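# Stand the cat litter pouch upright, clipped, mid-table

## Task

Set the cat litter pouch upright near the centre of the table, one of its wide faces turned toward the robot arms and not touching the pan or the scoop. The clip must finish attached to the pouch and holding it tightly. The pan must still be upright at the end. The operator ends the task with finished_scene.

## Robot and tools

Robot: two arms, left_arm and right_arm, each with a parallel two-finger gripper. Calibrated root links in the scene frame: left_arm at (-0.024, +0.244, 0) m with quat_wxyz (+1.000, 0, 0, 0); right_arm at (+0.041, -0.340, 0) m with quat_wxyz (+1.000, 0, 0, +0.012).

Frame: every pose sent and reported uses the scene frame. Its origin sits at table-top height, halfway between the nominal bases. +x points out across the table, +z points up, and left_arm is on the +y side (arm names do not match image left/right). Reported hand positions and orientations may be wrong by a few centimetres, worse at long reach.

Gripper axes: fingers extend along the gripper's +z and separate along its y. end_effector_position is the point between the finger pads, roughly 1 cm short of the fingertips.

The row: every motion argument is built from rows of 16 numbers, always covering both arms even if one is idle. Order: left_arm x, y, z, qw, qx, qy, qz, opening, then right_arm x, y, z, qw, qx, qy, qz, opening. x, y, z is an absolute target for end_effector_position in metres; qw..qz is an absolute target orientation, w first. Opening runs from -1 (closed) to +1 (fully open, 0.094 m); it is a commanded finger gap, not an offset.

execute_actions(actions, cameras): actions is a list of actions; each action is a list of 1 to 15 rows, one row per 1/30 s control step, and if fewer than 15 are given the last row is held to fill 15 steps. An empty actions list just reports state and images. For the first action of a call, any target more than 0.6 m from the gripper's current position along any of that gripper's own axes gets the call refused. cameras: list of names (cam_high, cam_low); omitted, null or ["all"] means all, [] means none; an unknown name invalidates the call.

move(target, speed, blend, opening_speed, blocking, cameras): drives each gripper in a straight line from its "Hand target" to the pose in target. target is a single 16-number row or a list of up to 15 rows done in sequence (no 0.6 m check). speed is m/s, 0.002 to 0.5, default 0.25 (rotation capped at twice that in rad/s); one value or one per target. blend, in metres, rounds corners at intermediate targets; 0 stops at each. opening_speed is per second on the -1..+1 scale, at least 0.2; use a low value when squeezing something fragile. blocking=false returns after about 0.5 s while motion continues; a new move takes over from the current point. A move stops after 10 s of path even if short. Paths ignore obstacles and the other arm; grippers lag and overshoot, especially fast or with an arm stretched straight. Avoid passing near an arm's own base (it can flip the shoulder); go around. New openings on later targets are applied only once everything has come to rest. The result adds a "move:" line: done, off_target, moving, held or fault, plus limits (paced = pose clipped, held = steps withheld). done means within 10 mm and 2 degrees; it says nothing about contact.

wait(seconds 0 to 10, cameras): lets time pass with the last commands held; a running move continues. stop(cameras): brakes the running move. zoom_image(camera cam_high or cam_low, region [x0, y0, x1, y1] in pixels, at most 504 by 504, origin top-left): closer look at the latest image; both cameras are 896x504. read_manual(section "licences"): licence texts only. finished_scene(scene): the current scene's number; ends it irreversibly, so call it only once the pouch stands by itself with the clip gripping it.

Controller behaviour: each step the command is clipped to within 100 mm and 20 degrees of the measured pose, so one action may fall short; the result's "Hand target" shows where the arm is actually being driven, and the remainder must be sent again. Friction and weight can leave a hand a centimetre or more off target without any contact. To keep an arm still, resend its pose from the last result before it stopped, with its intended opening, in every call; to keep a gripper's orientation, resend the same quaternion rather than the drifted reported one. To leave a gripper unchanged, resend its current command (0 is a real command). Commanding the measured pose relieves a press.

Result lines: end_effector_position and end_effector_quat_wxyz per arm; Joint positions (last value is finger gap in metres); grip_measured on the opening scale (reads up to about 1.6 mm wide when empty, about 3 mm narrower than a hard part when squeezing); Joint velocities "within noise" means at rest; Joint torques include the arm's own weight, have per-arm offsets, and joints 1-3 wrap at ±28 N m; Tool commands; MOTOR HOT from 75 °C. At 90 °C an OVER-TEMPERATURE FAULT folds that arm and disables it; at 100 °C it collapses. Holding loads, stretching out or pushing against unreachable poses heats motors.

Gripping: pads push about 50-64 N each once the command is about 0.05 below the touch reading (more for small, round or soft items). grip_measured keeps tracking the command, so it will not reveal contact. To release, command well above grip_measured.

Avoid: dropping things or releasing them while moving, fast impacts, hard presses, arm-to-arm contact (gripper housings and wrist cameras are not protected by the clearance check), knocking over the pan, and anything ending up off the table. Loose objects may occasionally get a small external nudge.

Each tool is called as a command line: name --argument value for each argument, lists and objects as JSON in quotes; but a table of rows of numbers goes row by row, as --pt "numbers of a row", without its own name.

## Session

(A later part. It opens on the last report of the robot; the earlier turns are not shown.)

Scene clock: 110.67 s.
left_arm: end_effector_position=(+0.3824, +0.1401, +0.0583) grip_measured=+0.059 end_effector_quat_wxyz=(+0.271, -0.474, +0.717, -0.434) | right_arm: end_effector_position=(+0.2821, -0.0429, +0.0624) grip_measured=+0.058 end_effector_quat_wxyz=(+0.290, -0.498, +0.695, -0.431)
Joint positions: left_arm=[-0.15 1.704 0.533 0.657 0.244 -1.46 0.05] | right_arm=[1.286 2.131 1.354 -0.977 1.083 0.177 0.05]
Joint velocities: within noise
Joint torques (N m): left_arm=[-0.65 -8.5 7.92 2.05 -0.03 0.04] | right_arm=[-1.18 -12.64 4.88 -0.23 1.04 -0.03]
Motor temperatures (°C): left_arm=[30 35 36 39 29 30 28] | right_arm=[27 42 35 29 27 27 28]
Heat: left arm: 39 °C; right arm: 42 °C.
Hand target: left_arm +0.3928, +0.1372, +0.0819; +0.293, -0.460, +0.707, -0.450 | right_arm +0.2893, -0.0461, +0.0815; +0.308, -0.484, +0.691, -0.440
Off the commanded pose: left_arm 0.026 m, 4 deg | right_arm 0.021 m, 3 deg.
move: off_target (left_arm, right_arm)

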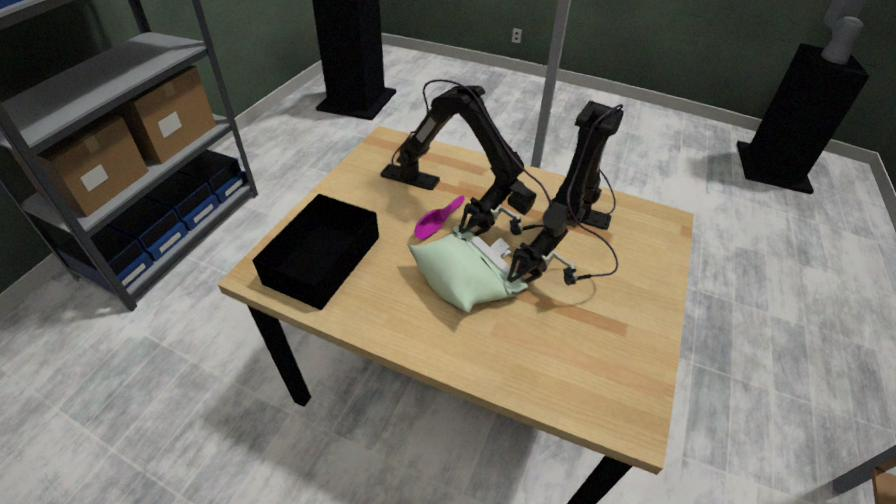

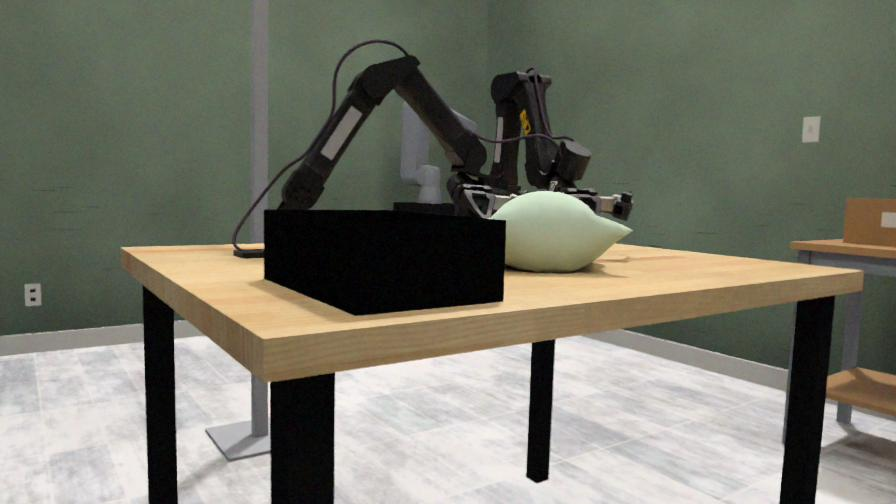

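move --target '[0.405, 0.131, 0.125, 0.2929, -0.4596, 0.7072, -0.4505, 0.06, 0.302, -0.052, 0.125, 0.3082, -0.4838, 0.6909, -0.4402, 0.06]' --speed 0.06

zoom_image --camera "cam_high" --region '[420, 190, 560, 310]'

zoom_image --camera "cam_low" --region '[440, 150, 660, 290]'

Scene clock: 112.23 s.
left_arm: end_effector_position=(+0.3932, +0.1343, +0.0950) grip_measured=+0.059 end_effector_quat_wxyz=(+0.266, -0.476, +0.720, -0.429) | right_arm: end_effector_position=(+0.2942, -0.0533, +0.0988) grip_measured=+0.058 end_effector_quat_wxyz=(+0.284, -0.501, +0.693, -0.433)
Joint positions: left_arm=[-0.165 1.601 0.65 0.422 0.232 -1.467 0.05] | right_arm=[1.245 2.032 1.367 -1.025 1.085 0.089 0.05]
Joint velocities: within noise
Joint torques (N m): left_arm=[-0.47 -8.43 9.36 2.14 -0.01 0.02] | right_arm=[-0.8 -12.42 7.45 -0.27 1.02 -0.04]
Motor temperatures (°C): left_arm=[30 35 37 39 29 30 28] | right_arm=[27 43 36 29 27 27 28]
Heat: left arm: 39 °C; right arm: 43 °C.
Hand target: left_arm +0.4038, +0.1312, +0.1250; +0.293, -0.460, +0.707, -0.451 | right_arm +0.3015, -0.0525, +0.1244; +0.308, -0.484, +0.691, -0.440
Off the commanded pose: left_arm 0.032 m, 5 deg | right_arm 0.027 m, 4 deg.
move: off_target (left_arm, right_arm)

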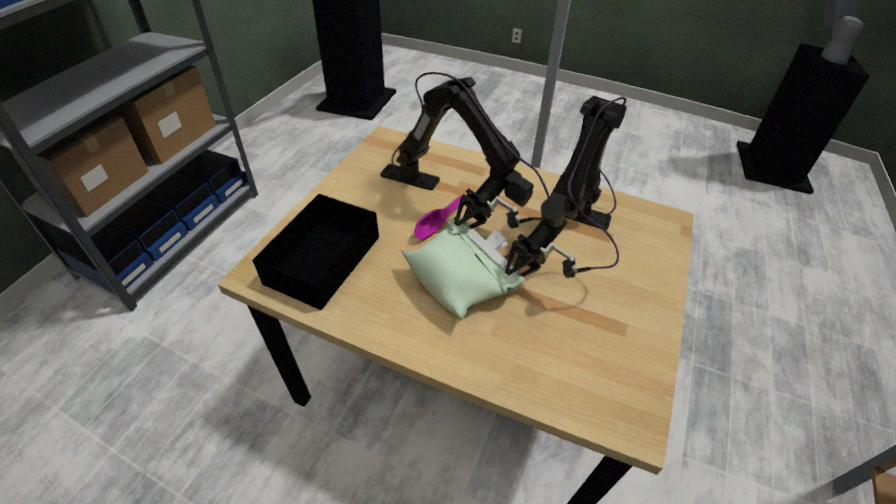

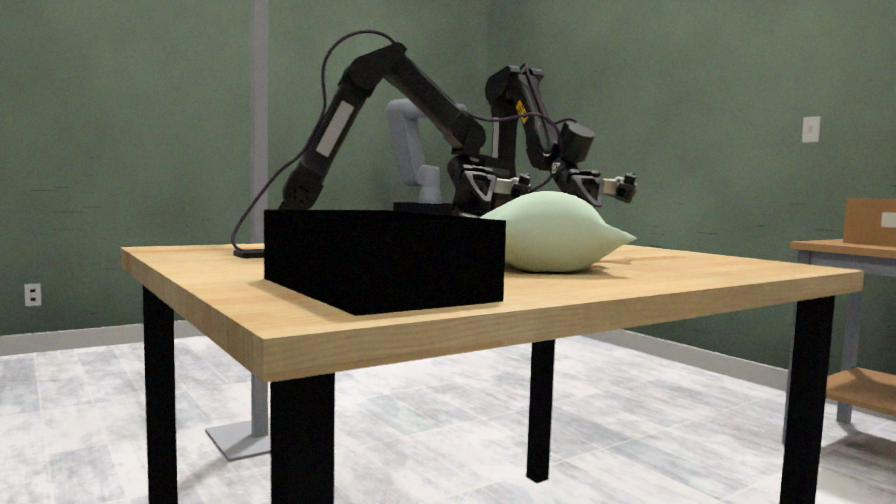

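Scaled by 3.600.

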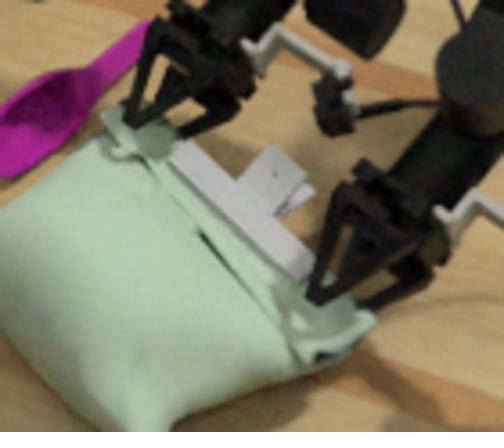

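Scaled by 2.291.

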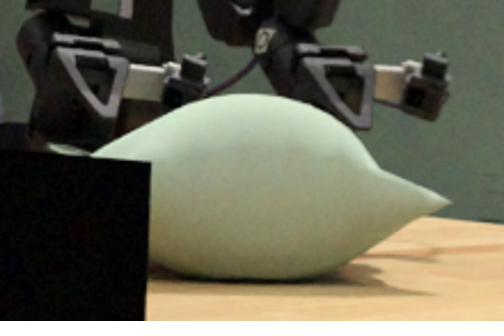

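move --target '[0.418, 0.125, 0.158, 0.2929, -0.4596, 0.7072, -0.4505, 0.06, 0.314, -0.058, 0.156, 0.3082, -0.4838, 0.6909, -0.4402, 0.06]' --speed 0.06

zoom_image --camera "cam_high" --region '[420, 190, 560, 310]'

zoom_image --camera "cam_low" --region '[440, 150, 660, 290]'

Scene clock: 113.67 s.
left_arm: end_effector_position=(+0.4089, +0.1283, +0.1281) grip_measured=+0.059 end_effector_quat_wxyz=(+0.269, -0.475, +0.719, -0.430) | right_arm: end_effector_position=(+0.3056, -0.0589, +0.1310) grip_measured=+0.058 end_effector_quat_wxyz=(+0.281, -0.505, +0.689, -0.436)
Joint positions: left_arm=[-0.177 1.572 0.777 0.274 0.219 -1.472 0.05] | right_arm=[1.21 1.966 1.407 -1.067 1.09 0.002 0.05]
Joint velocities: within noise
Joint torques (N m): left_arm=[-0.4 -8.73 9.99 2.01 -0.05 0.01] | right_arm=[-1.17 -11.59 7.84 -0.01 0.98 0.05]
Motor temperatures (°C): left_arm=[30 36 37 39 29 30 28] | right_arm=[27 43 36 29 27 27 28]
Heat: left arm: 39 °C; right arm: 43 °C.
Hand target: left_arm +0.4169, +0.1252, +0.1580; +0.293, -0.460, +0.707, -0.451 | right_arm +0.3134, -0.0587, +0.1556; +0.308, -0.484, +0.691, -0.440
Off the commanded pose: left_arm 0.031 m, 4 deg | right_arm 0.026 m, 4 deg.
move: off_target (left_arm, right_arm)

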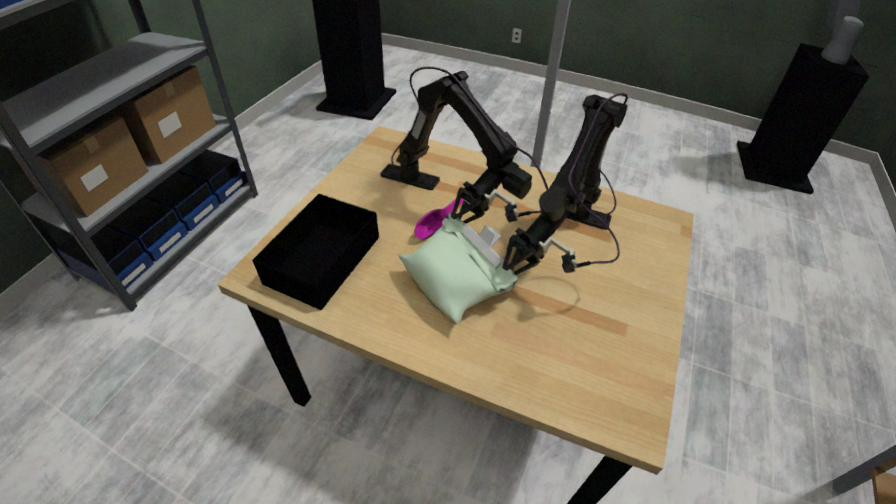

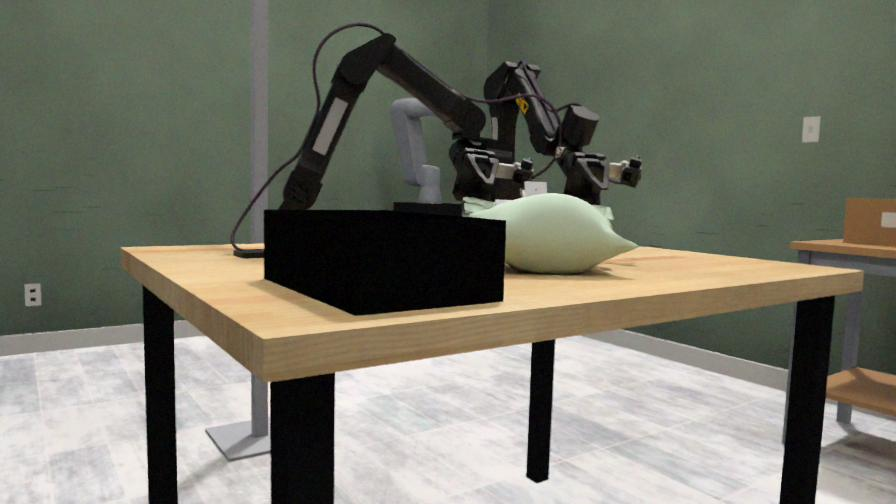

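Scaled by 3.600.

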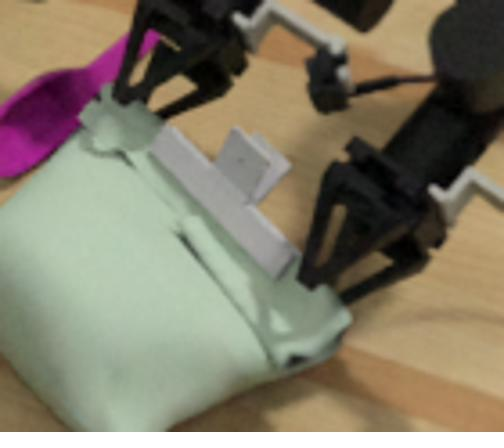

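Scaled by 2.291.

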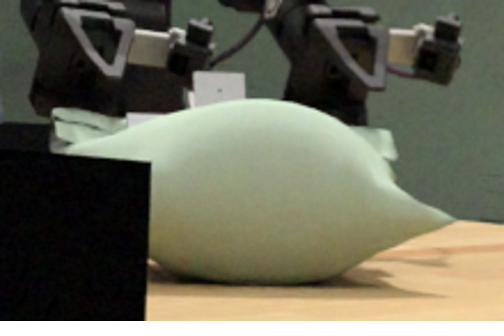

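move --target '[0.440, 0.1145, 0.156, 0.2929, -0.4596, 0.7072, -0.4505, 0.06, 0.336, -0.0685, 0.154, 0.3082, -0.4838, 0.6909, -0.4402, 0.06]' --speed 0.05

zoom_image --camera "cam_high" --region '[420, 190, 560, 310]'

zoom_image --camera "cam_low" --region '[440, 150, 660, 290]'

Scene clock: 115.13 s.
left_arm: end_effector_position=(+0.4287, +0.1188, +0.1413) grip_measured=+0.059 end_effector_quat_wxyz=(+0.277, -0.470, +0.715, -0.438) | right_arm: end_effector_position=(+0.3309, -0.0646, +0.1420) grip_measured=+0.058 end_effector_quat_wxyz=(+0.285, -0.504, +0.688, -0.437)
Joint positions: left_arm=[-0.196 1.622 0.863 0.267 0.203 -1.48 0.05] | right_arm=[1.14 1.929 1.396 -0.948 1.096 -0.155 0.05]
Joint velocities: within noise
Joint torques (N m): left_arm=[-0.59 -5.97 9.96 2.23 -0.04 0.07] | right_arm=[-1.06 -11.58 4.55 0.6 0.88 0.06]
Motor temperatures (°C): left_arm=[30 36 38 39 29 30 28] | right_arm=[27 43 36 29 27 27 28]
Heat: left arm: 39 °C; right arm: 43 °C.
Hand target: left_arm +0.4390, +0.1148, +0.1562; +0.293, -0.460, +0.707, -0.451 | right_arm +0.3357, -0.0688, +0.1540; +0.307, -0.483, +0.692, -0.441
Off the commanded pose: left_arm 0.019 m, 3 deg | right_arm 0.014 m, 4 deg.
move: off_target (left_arm, right_arm)

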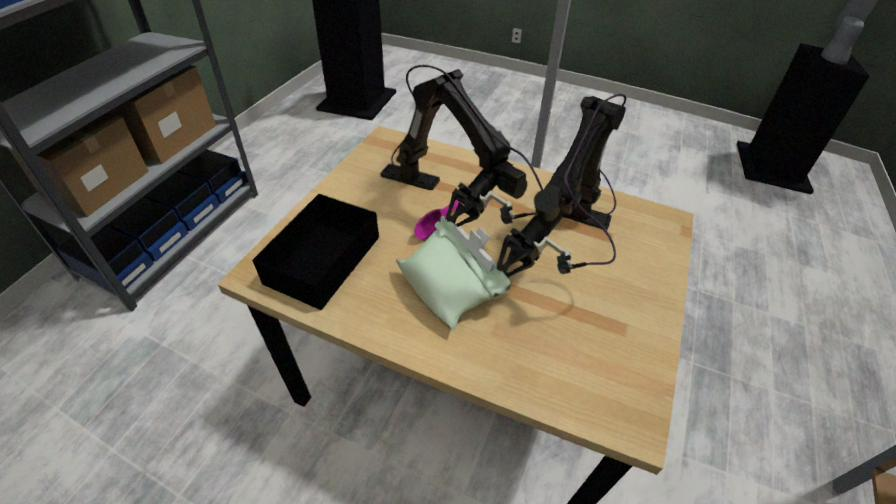

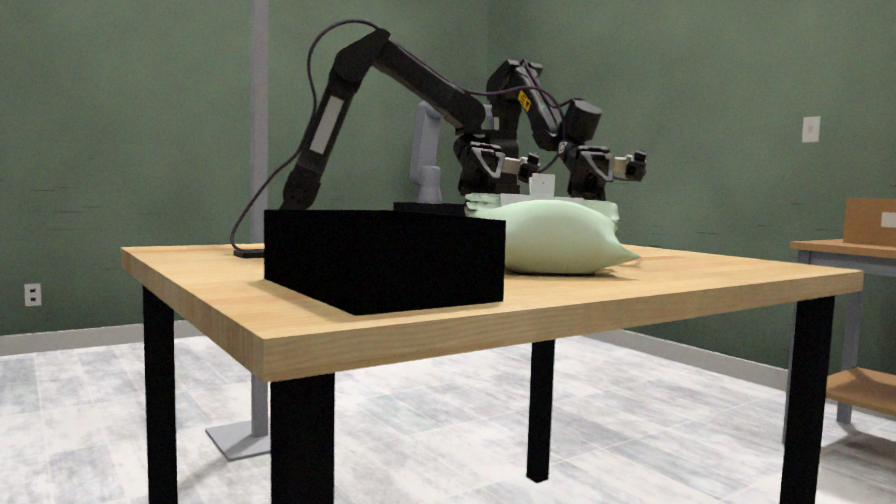

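Scaled by 3.600.

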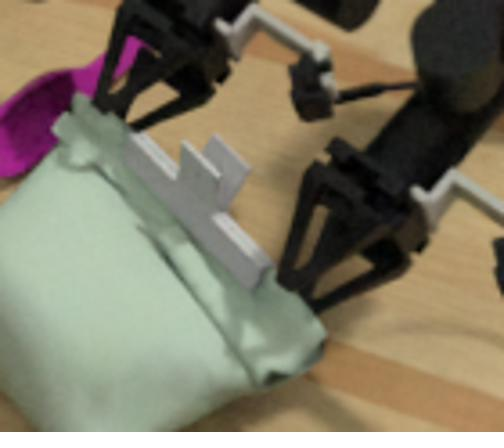

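Scaled by 2.291.

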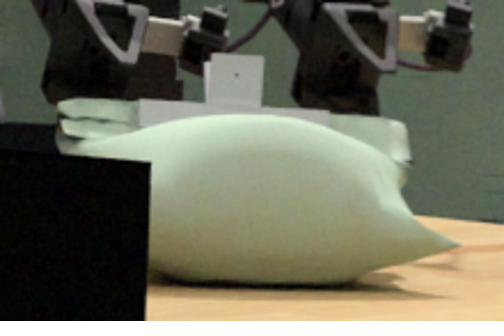

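zoom_image --camera "cam_high" --region '[480, 230, 540, 300]'

zoom_image --camera "cam_high" --region '[430, 190, 490, 250]'

zoom_image --camera "cam_low" --region '[560, 160, 640, 230]'

Scaled by 7.200.

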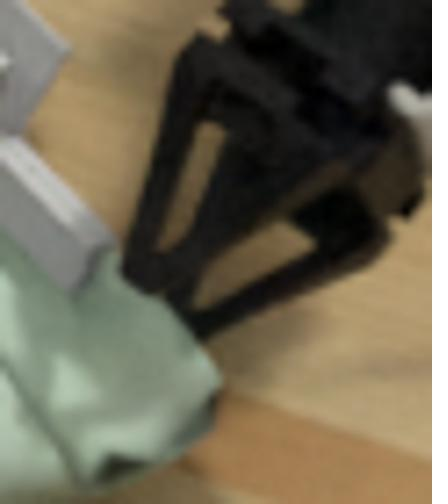

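Scaled by 8.400.

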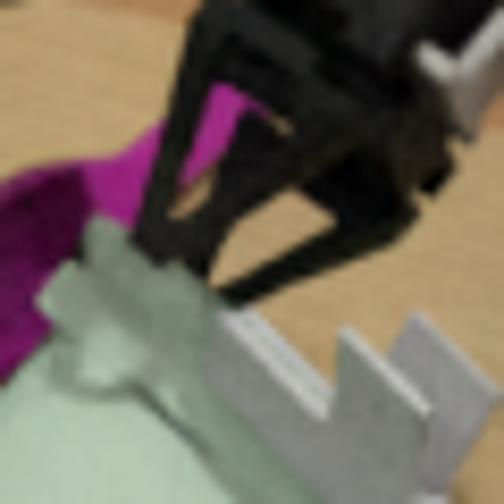

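Scaled by 6.300.

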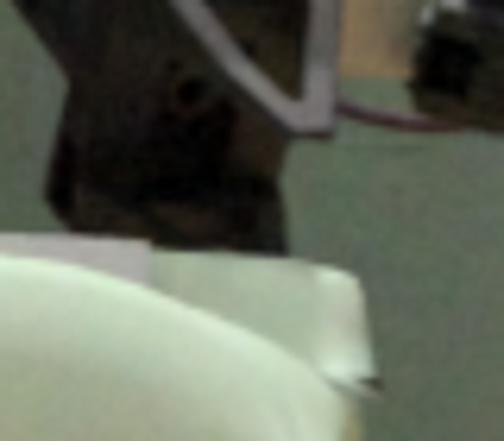

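move --target '[0.447, 0.1115, 0.1540, 0.2086, -0.5036, 0.7747, -0.3209, 0.06, 0.3424, -0.0711, 0.1520, 0.2195, -0.5299, 0.7568, -0.3135, 0.06]' --speed 0.08

zoom_image --camera "cam_high" --region '[420, 190, 560, 310]'

zoom_image --camera "cam_low" --region '[440, 150, 660, 290]'

Scene clock: 119.20 s.
left_arm: end_effector_position=(+0.4357, +0.1148, +0.1434) grip_measured=+0.059 end_effector_quat_wxyz=(+0.192, -0.513, +0.776, -0.313) | right_arm: end_effector_position=(+0.3360, -0.0692, +0.1336) grip_measured=+0.058 end_effector_quat_wxyz=(+0.203, -0.543, +0.752, -0.314)
Joint positions: left_arm=[-0.222 1.738 1.283 -0.375 0.146 -1.447 0.05] | right_arm=[1.025 1.893 1.504 -1.039 0.755 -0.259 0.05]
Joint velocities: within noise
Joint torques (N m): left_arm=[-0.39 -6.91 10.4 1.75 -0.12 0.16] | right_arm=[-1.21 -10.82 8.43 0.26 0.55 0]
Motor temperatures (°C): left_arm=[30 36 39 39 29 30 28] | right_arm=[27 44 36 29 27 27 28]
Heat: left arm: 39 °C; right arm: 44 °C.
Hand target: left_arm +0.4463, +0.1116, +0.1541; +0.209, -0.504, +0.774, -0.321 | right_arm +0.3422, -0.0715, +0.1517; +0.220, -0.530, +0.757, -0.314
Off the commanded pose: left_arm 0.016 m, 2 deg | right_arm 0.020 m, 3 deg.
move: off_target (left_arm, right_arm)

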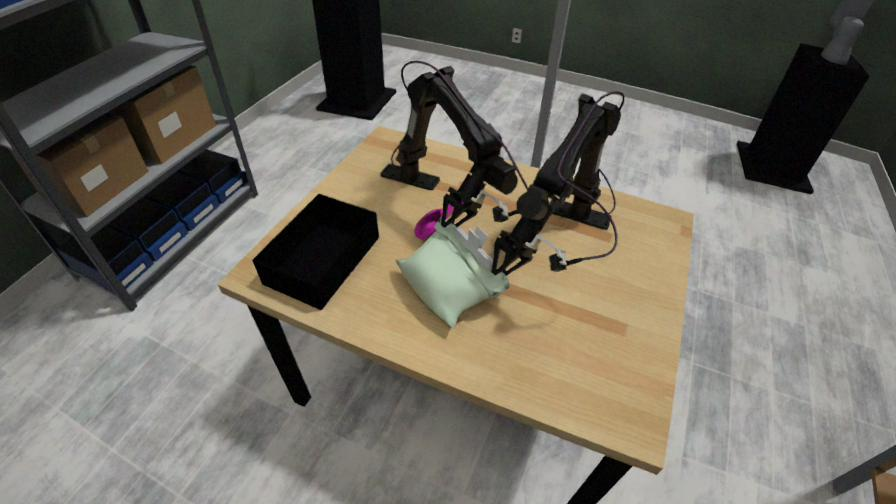

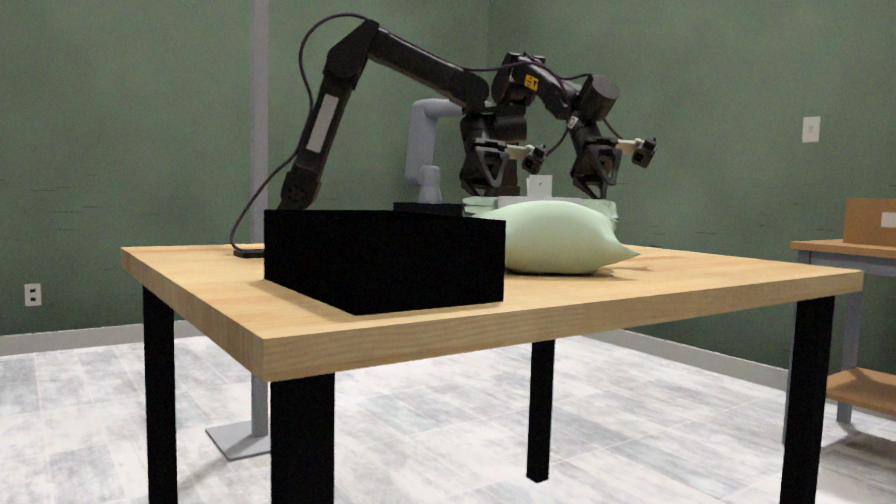

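Scaled by 3.600.

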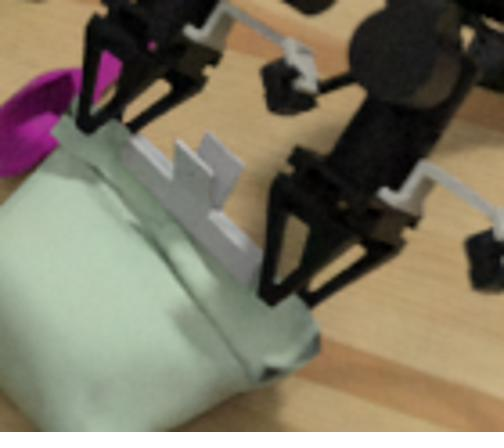

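Scaled by 2.291.

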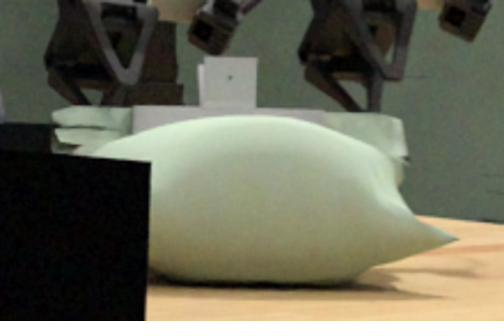

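move --target '[0.4632, 0.1043, 0.1380, 0.2086, -0.5036, 0.7747, -0.3209, 0.06, 0.359, -0.0774, 0.1390, 0.2195, -0.5299, 0.7568, -0.3135, 0.06]' --speed 0.05

zoom_image --camera "cam_high" --region '[420, 190, 560, 310]'

zoom_image --camera "cam_low" --region '[440, 150, 660, 290]'

Scene clock: 120.43 s.
left_arm: end_effector_position=(+0.4496, +0.1102, +0.1318) grip_measured=+0.059 end_effector_quat_wxyz=(+0.193, -0.513, +0.777, -0.310) | right_arm: end_effector_position=(+0.3489, -0.0720, +0.1325) grip_measured=+0.058 end_effector_quat_wxyz=(+0.202, -0.548, +0.751, -0.307)
Joint positions: left_arm=[-0.228 1.804 1.321 -0.351 0.137 -1.447 0.05] | right_arm=[0.986 1.893 1.504 -0.995 0.734 -0.322 0.05]
Joint velocities: within noise
Joint torques (N m): left_arm=[-0.46 -6.69 9.69 1.99 -0.08 0.02] | right_arm=[-1.85 -10.39 5.11 0.83 0.65 0.04]
Motor temperatures (°C): left_arm=[30 36 39 39 29 30 28] | right_arm=[27 45 36 29 27 27 28]
Heat: left arm: 39 °C; right arm: 45 °C.
Hand target: left_arm +0.4624, +0.1044, +0.1384; +0.209, -0.504, +0.774, -0.321 | right_arm +0.3586, -0.0776, +0.1391; +0.219, -0.530, +0.757, -0.314
Off the commanded pose: left_arm 0.016 m, 2 deg | right_arm 0.013 m, 3 deg.
move: off_target (left_arm, right_arm)

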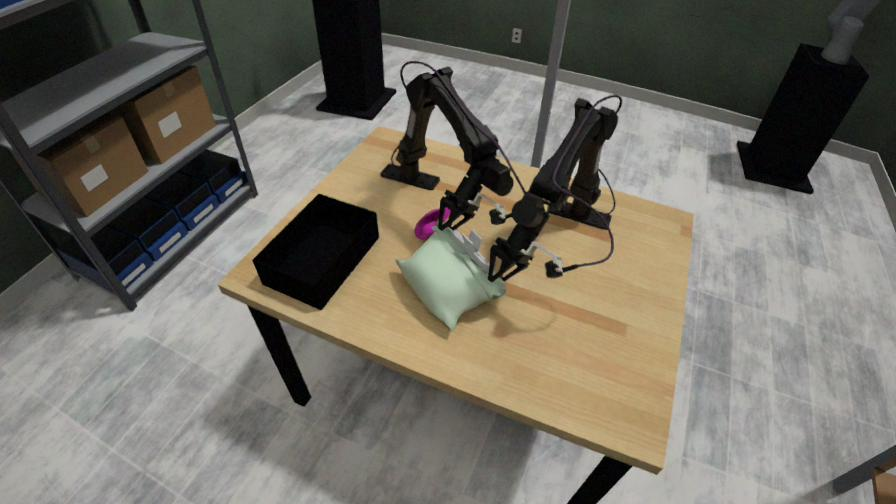

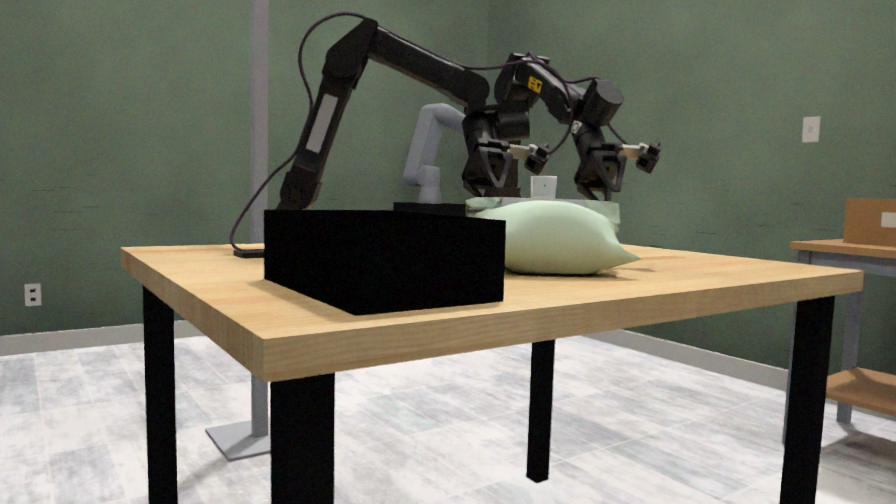

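Scaled by 3.600.

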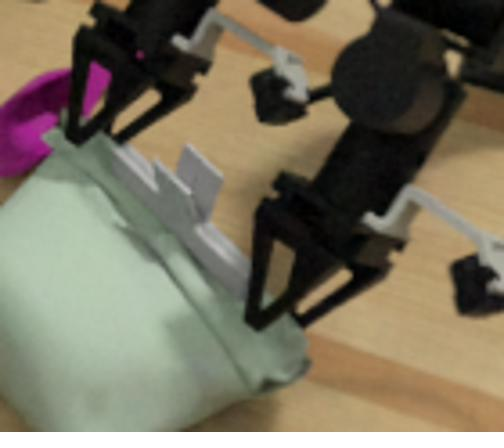

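Scaled by 2.291.

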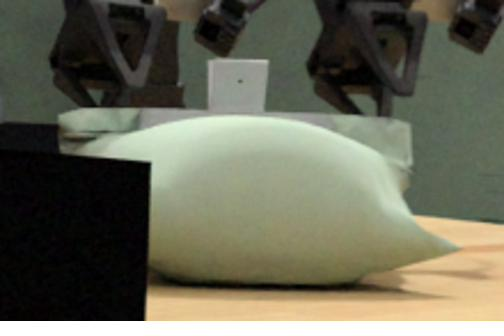

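execute_actions --actions '[]'

Scene clock: 121.30 s.
left_arm: end_effector_position=(+0.4496, +0.1102, +0.1318) grip_measured=+0.059 end_effector_quat_wxyz=(+0.193, -0.513, +0.777, -0.310) | right_arm: end_effector_position=(+0.3489, -0.0719, +0.1325) grip_measured=+0.058 end_effector_quat_wxyz=(+0.202, -0.548, +0.751, -0.307)
Joint positions: left_arm=[-0.228 1.804 1.321 -0.351 0.137 -1.447 0.05] | right_arm=[0.986 1.893 1.504 -0.995 0.734 -0.323 0.05]
Joint velocities: within noise
Joint torques (N m): left_arm=[-0.81 -6.94 9.95 2.03 -0.06 0.07] | right_arm=[-2.03 -10.48 5.12 0.79 0.67 -0.02]
Motor temperatures (°C): left_arm=[30 36 39 39 29 30 28] | right_arm=[27 45 36 29 27 27 28]
Heat: left arm: 39 °C; right arm: 45 °C.
Hand target: left_arm +0.4624, +0.1044, +0.1383; +0.209, -0.504, +0.774, -0.321 | right_arm +0.3586, -0.0776, +0.1391; +0.219, -0.530, +0.757, -0.314
Tool commands: left_gripper/opening=+0.06 right_gripper/opening=+0.06
Off the commanded pose: left_arm 0.016 m, 2 deg | right_arm 0.013 m, 3 deg.

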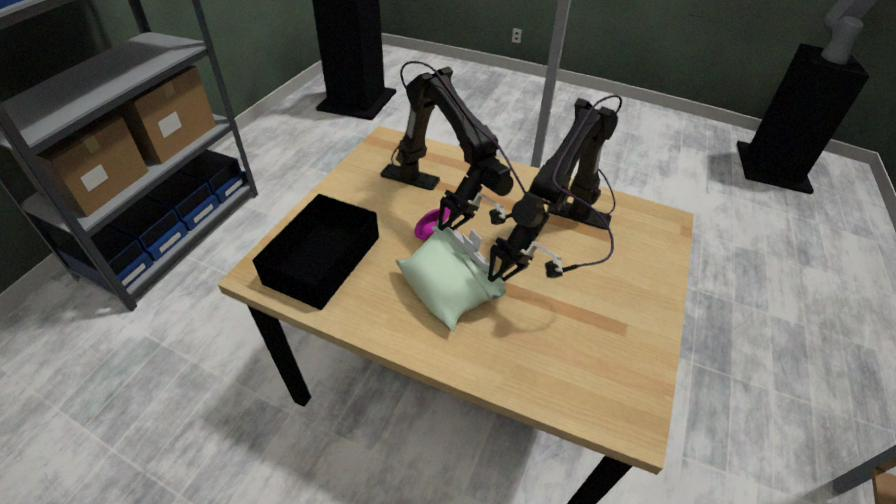

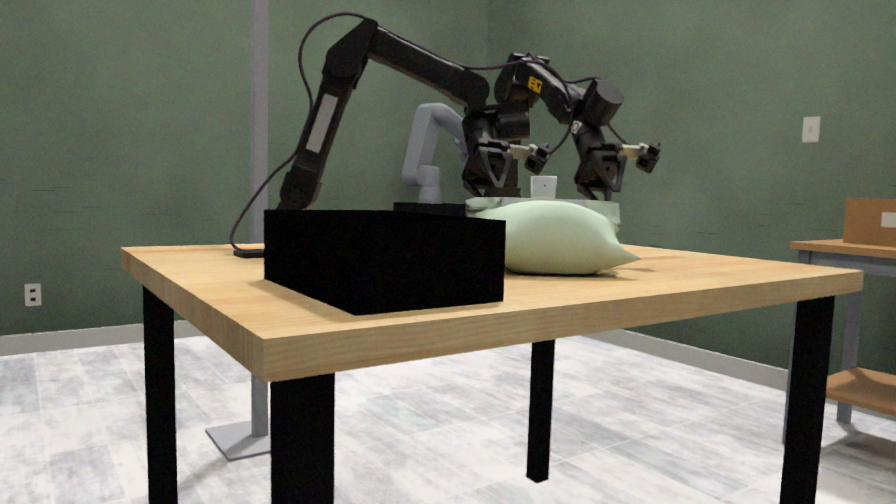

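zoom_image --camera "cam_high" --region '[370, 170, 590, 350]'

zoom_image --camera "cam_low" --region '[420, 90, 720, 300]'

Scaled by 2.291.

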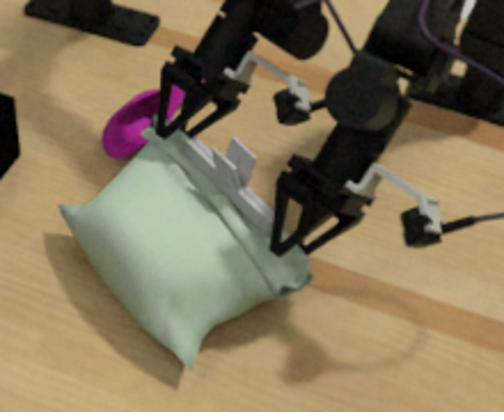

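Scaled by 1.680.

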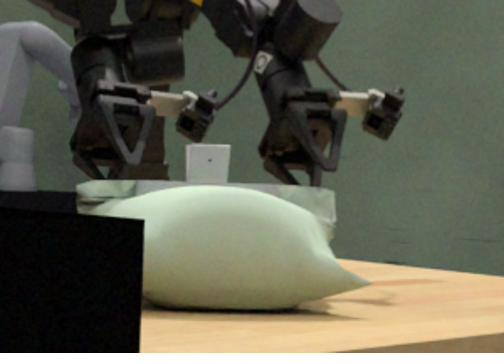

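move --target '[0.4710, 0.1009, 0.1295, 0.2086, -0.5036, 0.7747, -0.3209, 0.06, 0.3670, -0.0803, 0.1305, 0.2195, -0.5299, 0.7568, -0.3135, 0.06]' --speed 0.05

zoom_image --camera "cam_high" --region '[400, 190, 540, 300]'

Scene clock: 122.53 s.
left_arm: end_effector_position=(+0.4585, +0.1063, +0.1280) grip_measured=+0.059 end_effector_quat_wxyz=(+0.196, -0.510, +0.777, -0.314) | right_arm: end_effector_position=(+0.3547, -0.0726, +0.1303) grip_measured=+0.058 end_effector_quat_wxyz=(+0.205, -0.551, +0.748, -0.307)
Joint positions: left_arm=[-0.232 1.837 1.339 -0.325 0.136 -1.447 0.05] | right_arm=[0.972 1.893 1.493 -0.96 0.732 -0.354 0.05]
Joint velocities: within noise
Joint torques (N m): left_arm=[-0.62 -6.58 9.58 2.03 -0.1 0] | right_arm=[-2.91 -9.88 4.15 0.98 0.66 0.08]
Motor temperatures (°C): left_arm=[30 36 40 39 29 30 28] | right_arm=[27 45 36 29 27 27 28]
Heat: left arm: 40 °C; right arm: 45 °C.
Hand target: left_arm +0.4702, +0.1010, +0.1297; +0.208, -0.504, +0.775, -0.321 | right_arm +0.3664, -0.0805, +0.1307; +0.219, -0.530, +0.757, -0.314
Off the commanded pose: left_arm 0.014 m, 2 deg | right_arm 0.015 m, 3 deg.
move: off_target (left_arm, right_arm)

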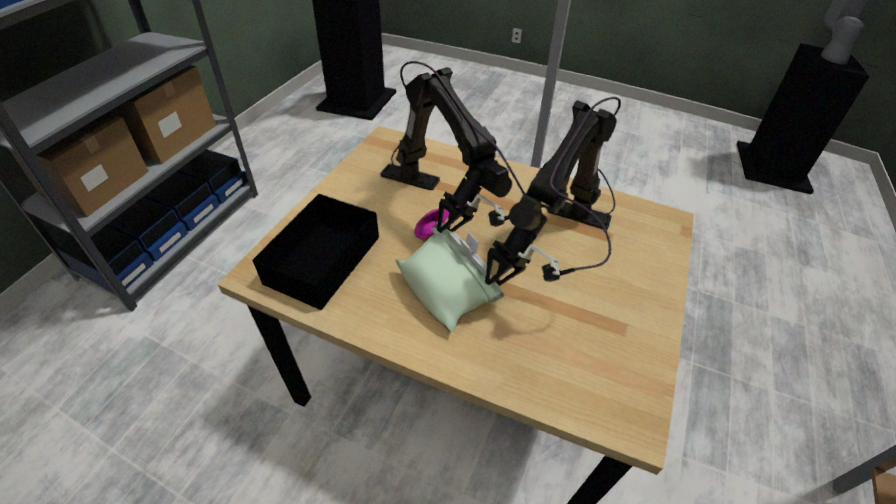

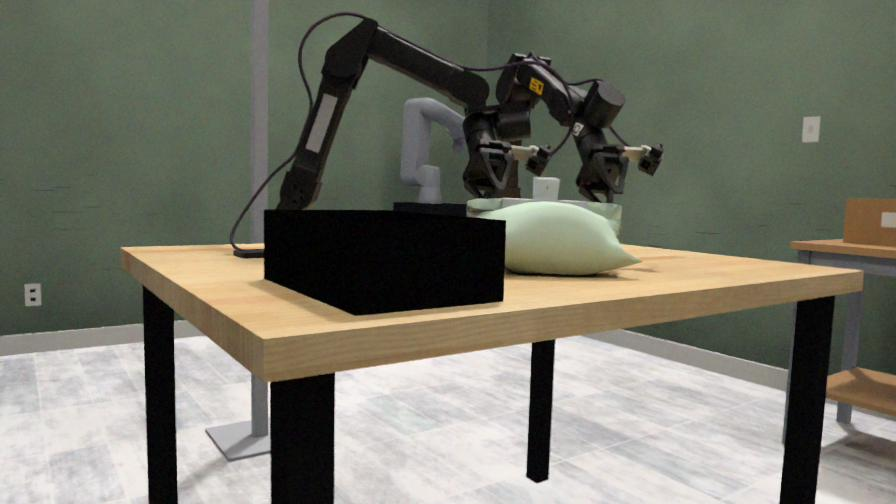

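Scaled by 3.600.

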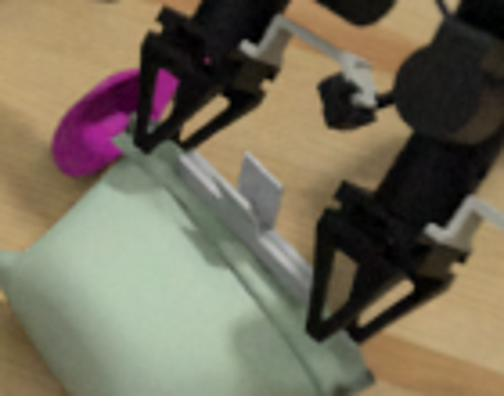

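move --target '[0.4702, 0.1010, 0.1297, 0.2086, -0.5036, 0.7747, -0.3209, -1.0, 0.3664, -0.0805, 0.1307, 0.2195, -0.5299, 0.7568, -0.3135, -1.0]' --speed 0.05 --opening_speed 0.35

zoom_image --camera "cam_high" --region '[400, 190, 540, 300]'

Scene clock: 126.03 s.
left_arm: end_effector_position=(+0.4600, +0.1080, +0.1262) grip_measured=-0.991 end_effector_quat_wxyz=(+0.201, -0.512, +0.776, -0.310) | right_arm: end_effector_position=(+0.3573, -0.0733, +0.1295) grip_measured=-0.985 end_effector_quat_wxyz=(+0.208, -0.547, +0.751, -0.306)
Joint positions: left_arm=[-0.233 1.842 1.339 -0.32 0.123 -1.447 0] | right_arm=[0.966 1.893 1.488 -0.946 0.732 -0.355 0.001]
Joint velocities: within noise
Joint torques (N m): left_arm=[-0.72 -7.04 9.22 1.95 0.08 0.01] | right_arm=[-2.07 -10.03 4.55 0.92 0.64 0.02]
Motor temperatures (°C): left_arm=[30 36 40 39 29 30 28] | right_arm=[27 46 36 30 27 27 28]
Heat: left arm: 40 °C; right arm: 46 °C.
Hand target: left_arm +0.4696, +0.1011, +0.1299; +0.209, -0.504, +0.775, -0.321 | right_arm +0.3661, -0.0807, +0.1308; +0.219, -0.530, +0.757, -0.314
Off the commanded pose: left_arm 0.013 m, 2 deg | right_arm 0.012 m, 3 deg.
move: off_target (left_arm, right_arm)

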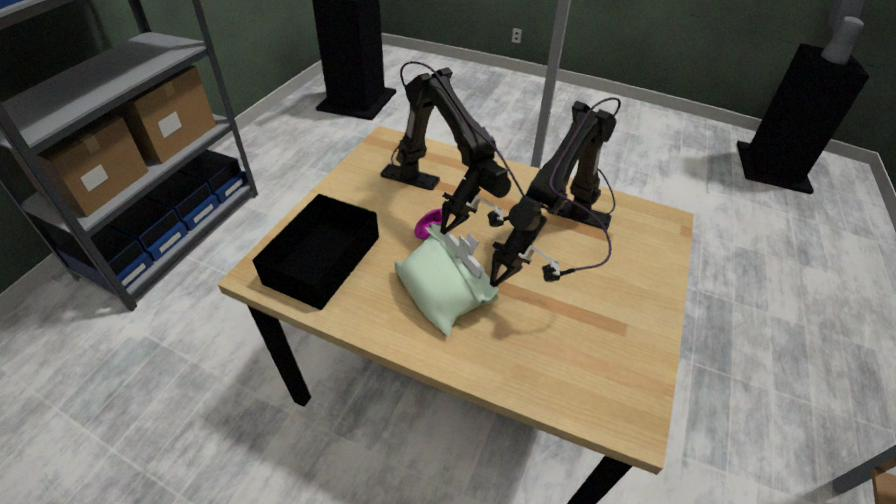

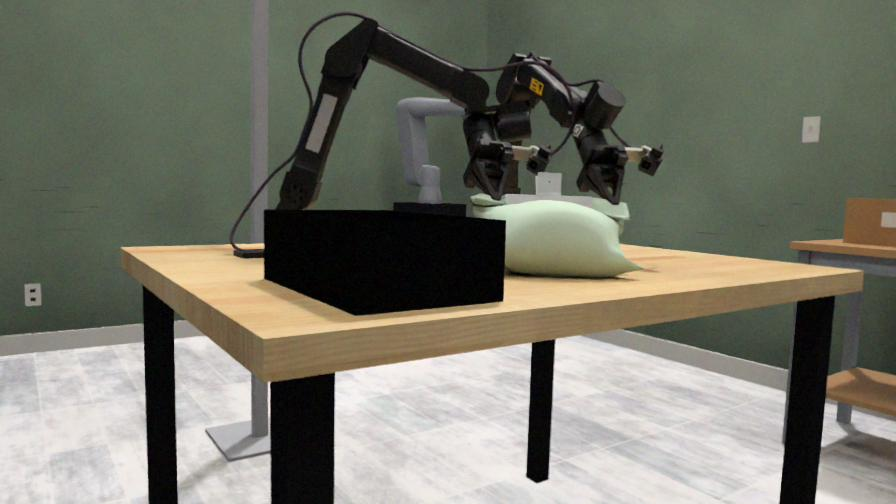

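Scaled by 3.600.

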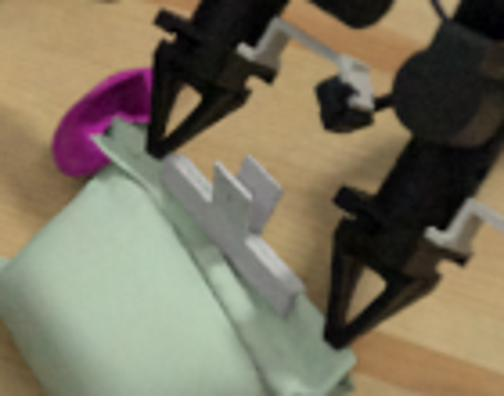

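zoom_image --camera "cam_high" --region '[425, 205, 475, 250]'

zoom_image --camera "cam_high" --region '[470, 250, 520, 300]'

zoom_image --camera "cam_low" --region '[455, 160, 555, 230]'

zoom_image --camera "cam_low" --region '[560, 160, 660, 230]'

Scaled by 10.080.

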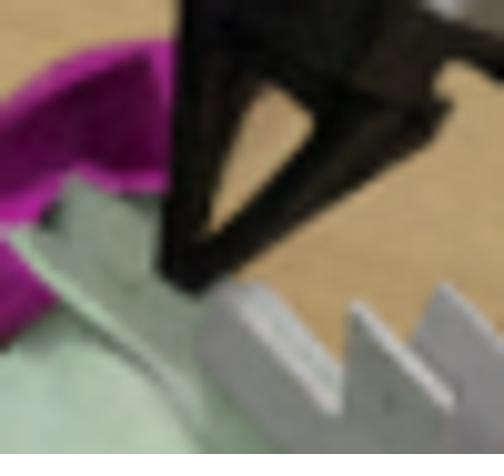

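Scaled by 10.080.

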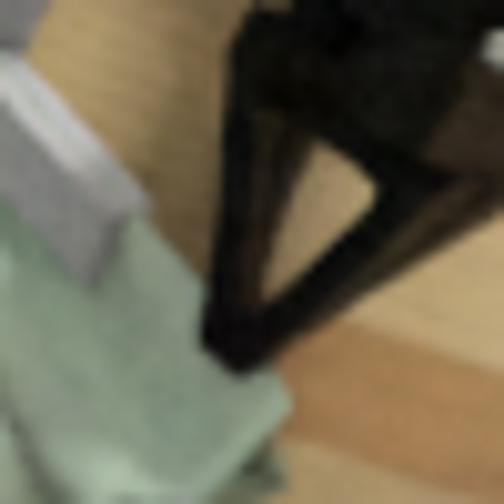

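Scaled by 5.040.

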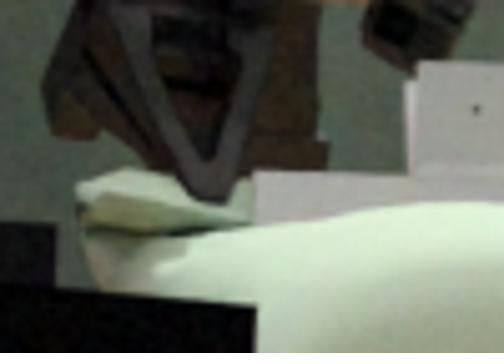

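Scaled by 5.040.

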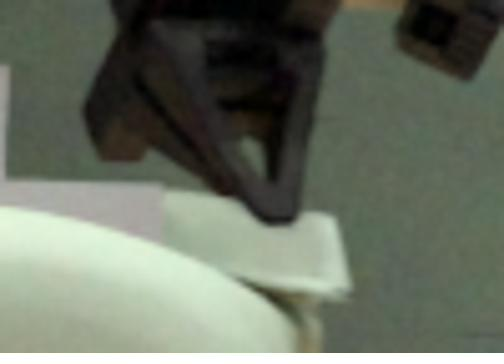

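move --target '[0.4640, 0.1010, 0.1650, 0.1411, -0.5265, 0.8099, -0.2170, -1.0, 0.3600, -0.0805, 0.1660, 0.1484, -0.5540, 0.7913, -0.2120, -1.0]' --speed 0.08

zoom_image --camera "cam_high" --region '[380, 180, 560, 340]'

zoom_image --camera "cam_low" --region '[440, 120, 680, 300]'

Scene clock: 129.93 s.
left_arm: end_effector_position=(+0.4567, +0.1055, +0.1567) grip_measured=-0.991 end_effector_quat_wxyz=(+0.132, -0.533, +0.809, -0.209) | right_arm: end_effector_position=(+0.3545, -0.0803, +0.1594) grip_measured=-0.988 end_effector_quat_wxyz=(+0.145, -0.558, +0.790, -0.207)
Joint positions: left_arm=[-0.254 2.006 1.834 -0.906 0.082 -1.44 0] | right_arm=[0.869 1.902 1.724 -1.211 0.481 -0.382 0.001]
Joint velocities: within noise
Joint torques (N m): left_arm=[-0.42 -9.31 10.21 1.28 0 0.09] | right_arm=[-0.54 -8.49 9.17 0.32 0.36 -0.04]
Motor temperatures (°C): left_arm=[30 36 41 39 29 30 28] | right_arm=[27 46 37 30 27 27 28]
Heat: left arm: 41 °C; right arm: 46 °C.
Hand target: left_arm +0.4636, +0.1011, +0.1650; +0.141, -0.526, +0.810, -0.217 | right_arm +0.3598, -0.0806, +0.1660; +0.149, -0.554, +0.791, -0.212
Off the commanded pose: left_arm 0.012 m, 2 deg | right_arm 0.009 m, 1 deg.
move: off_target (left_arm)

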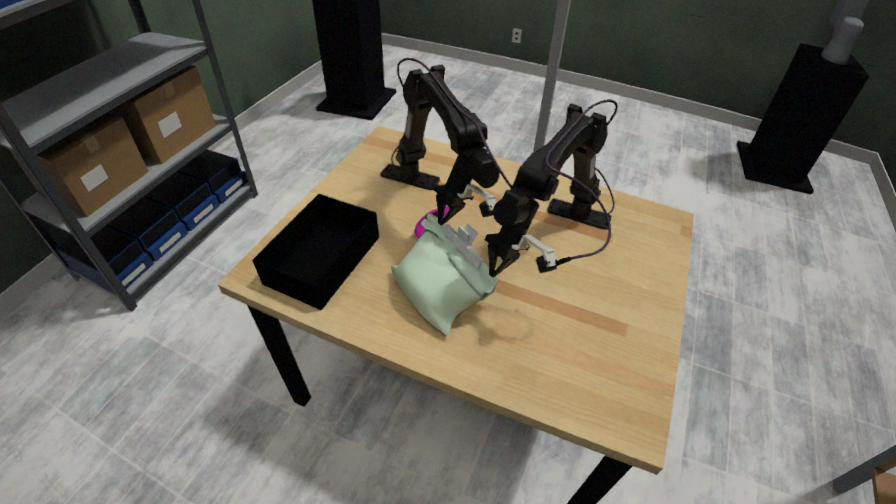

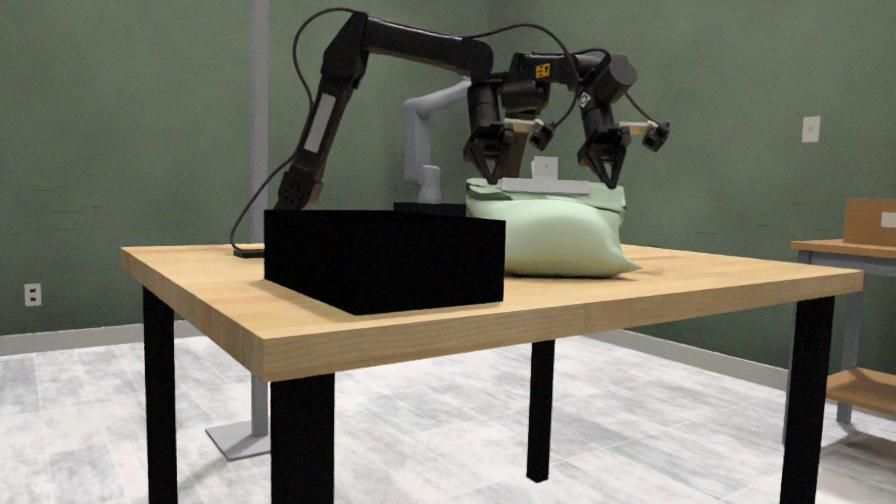

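Scaled by 2.800.

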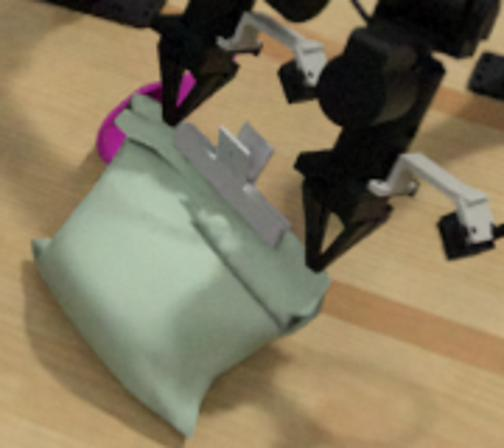

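Scaled by 2.100.

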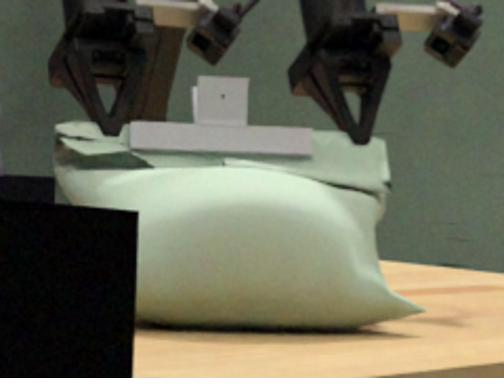

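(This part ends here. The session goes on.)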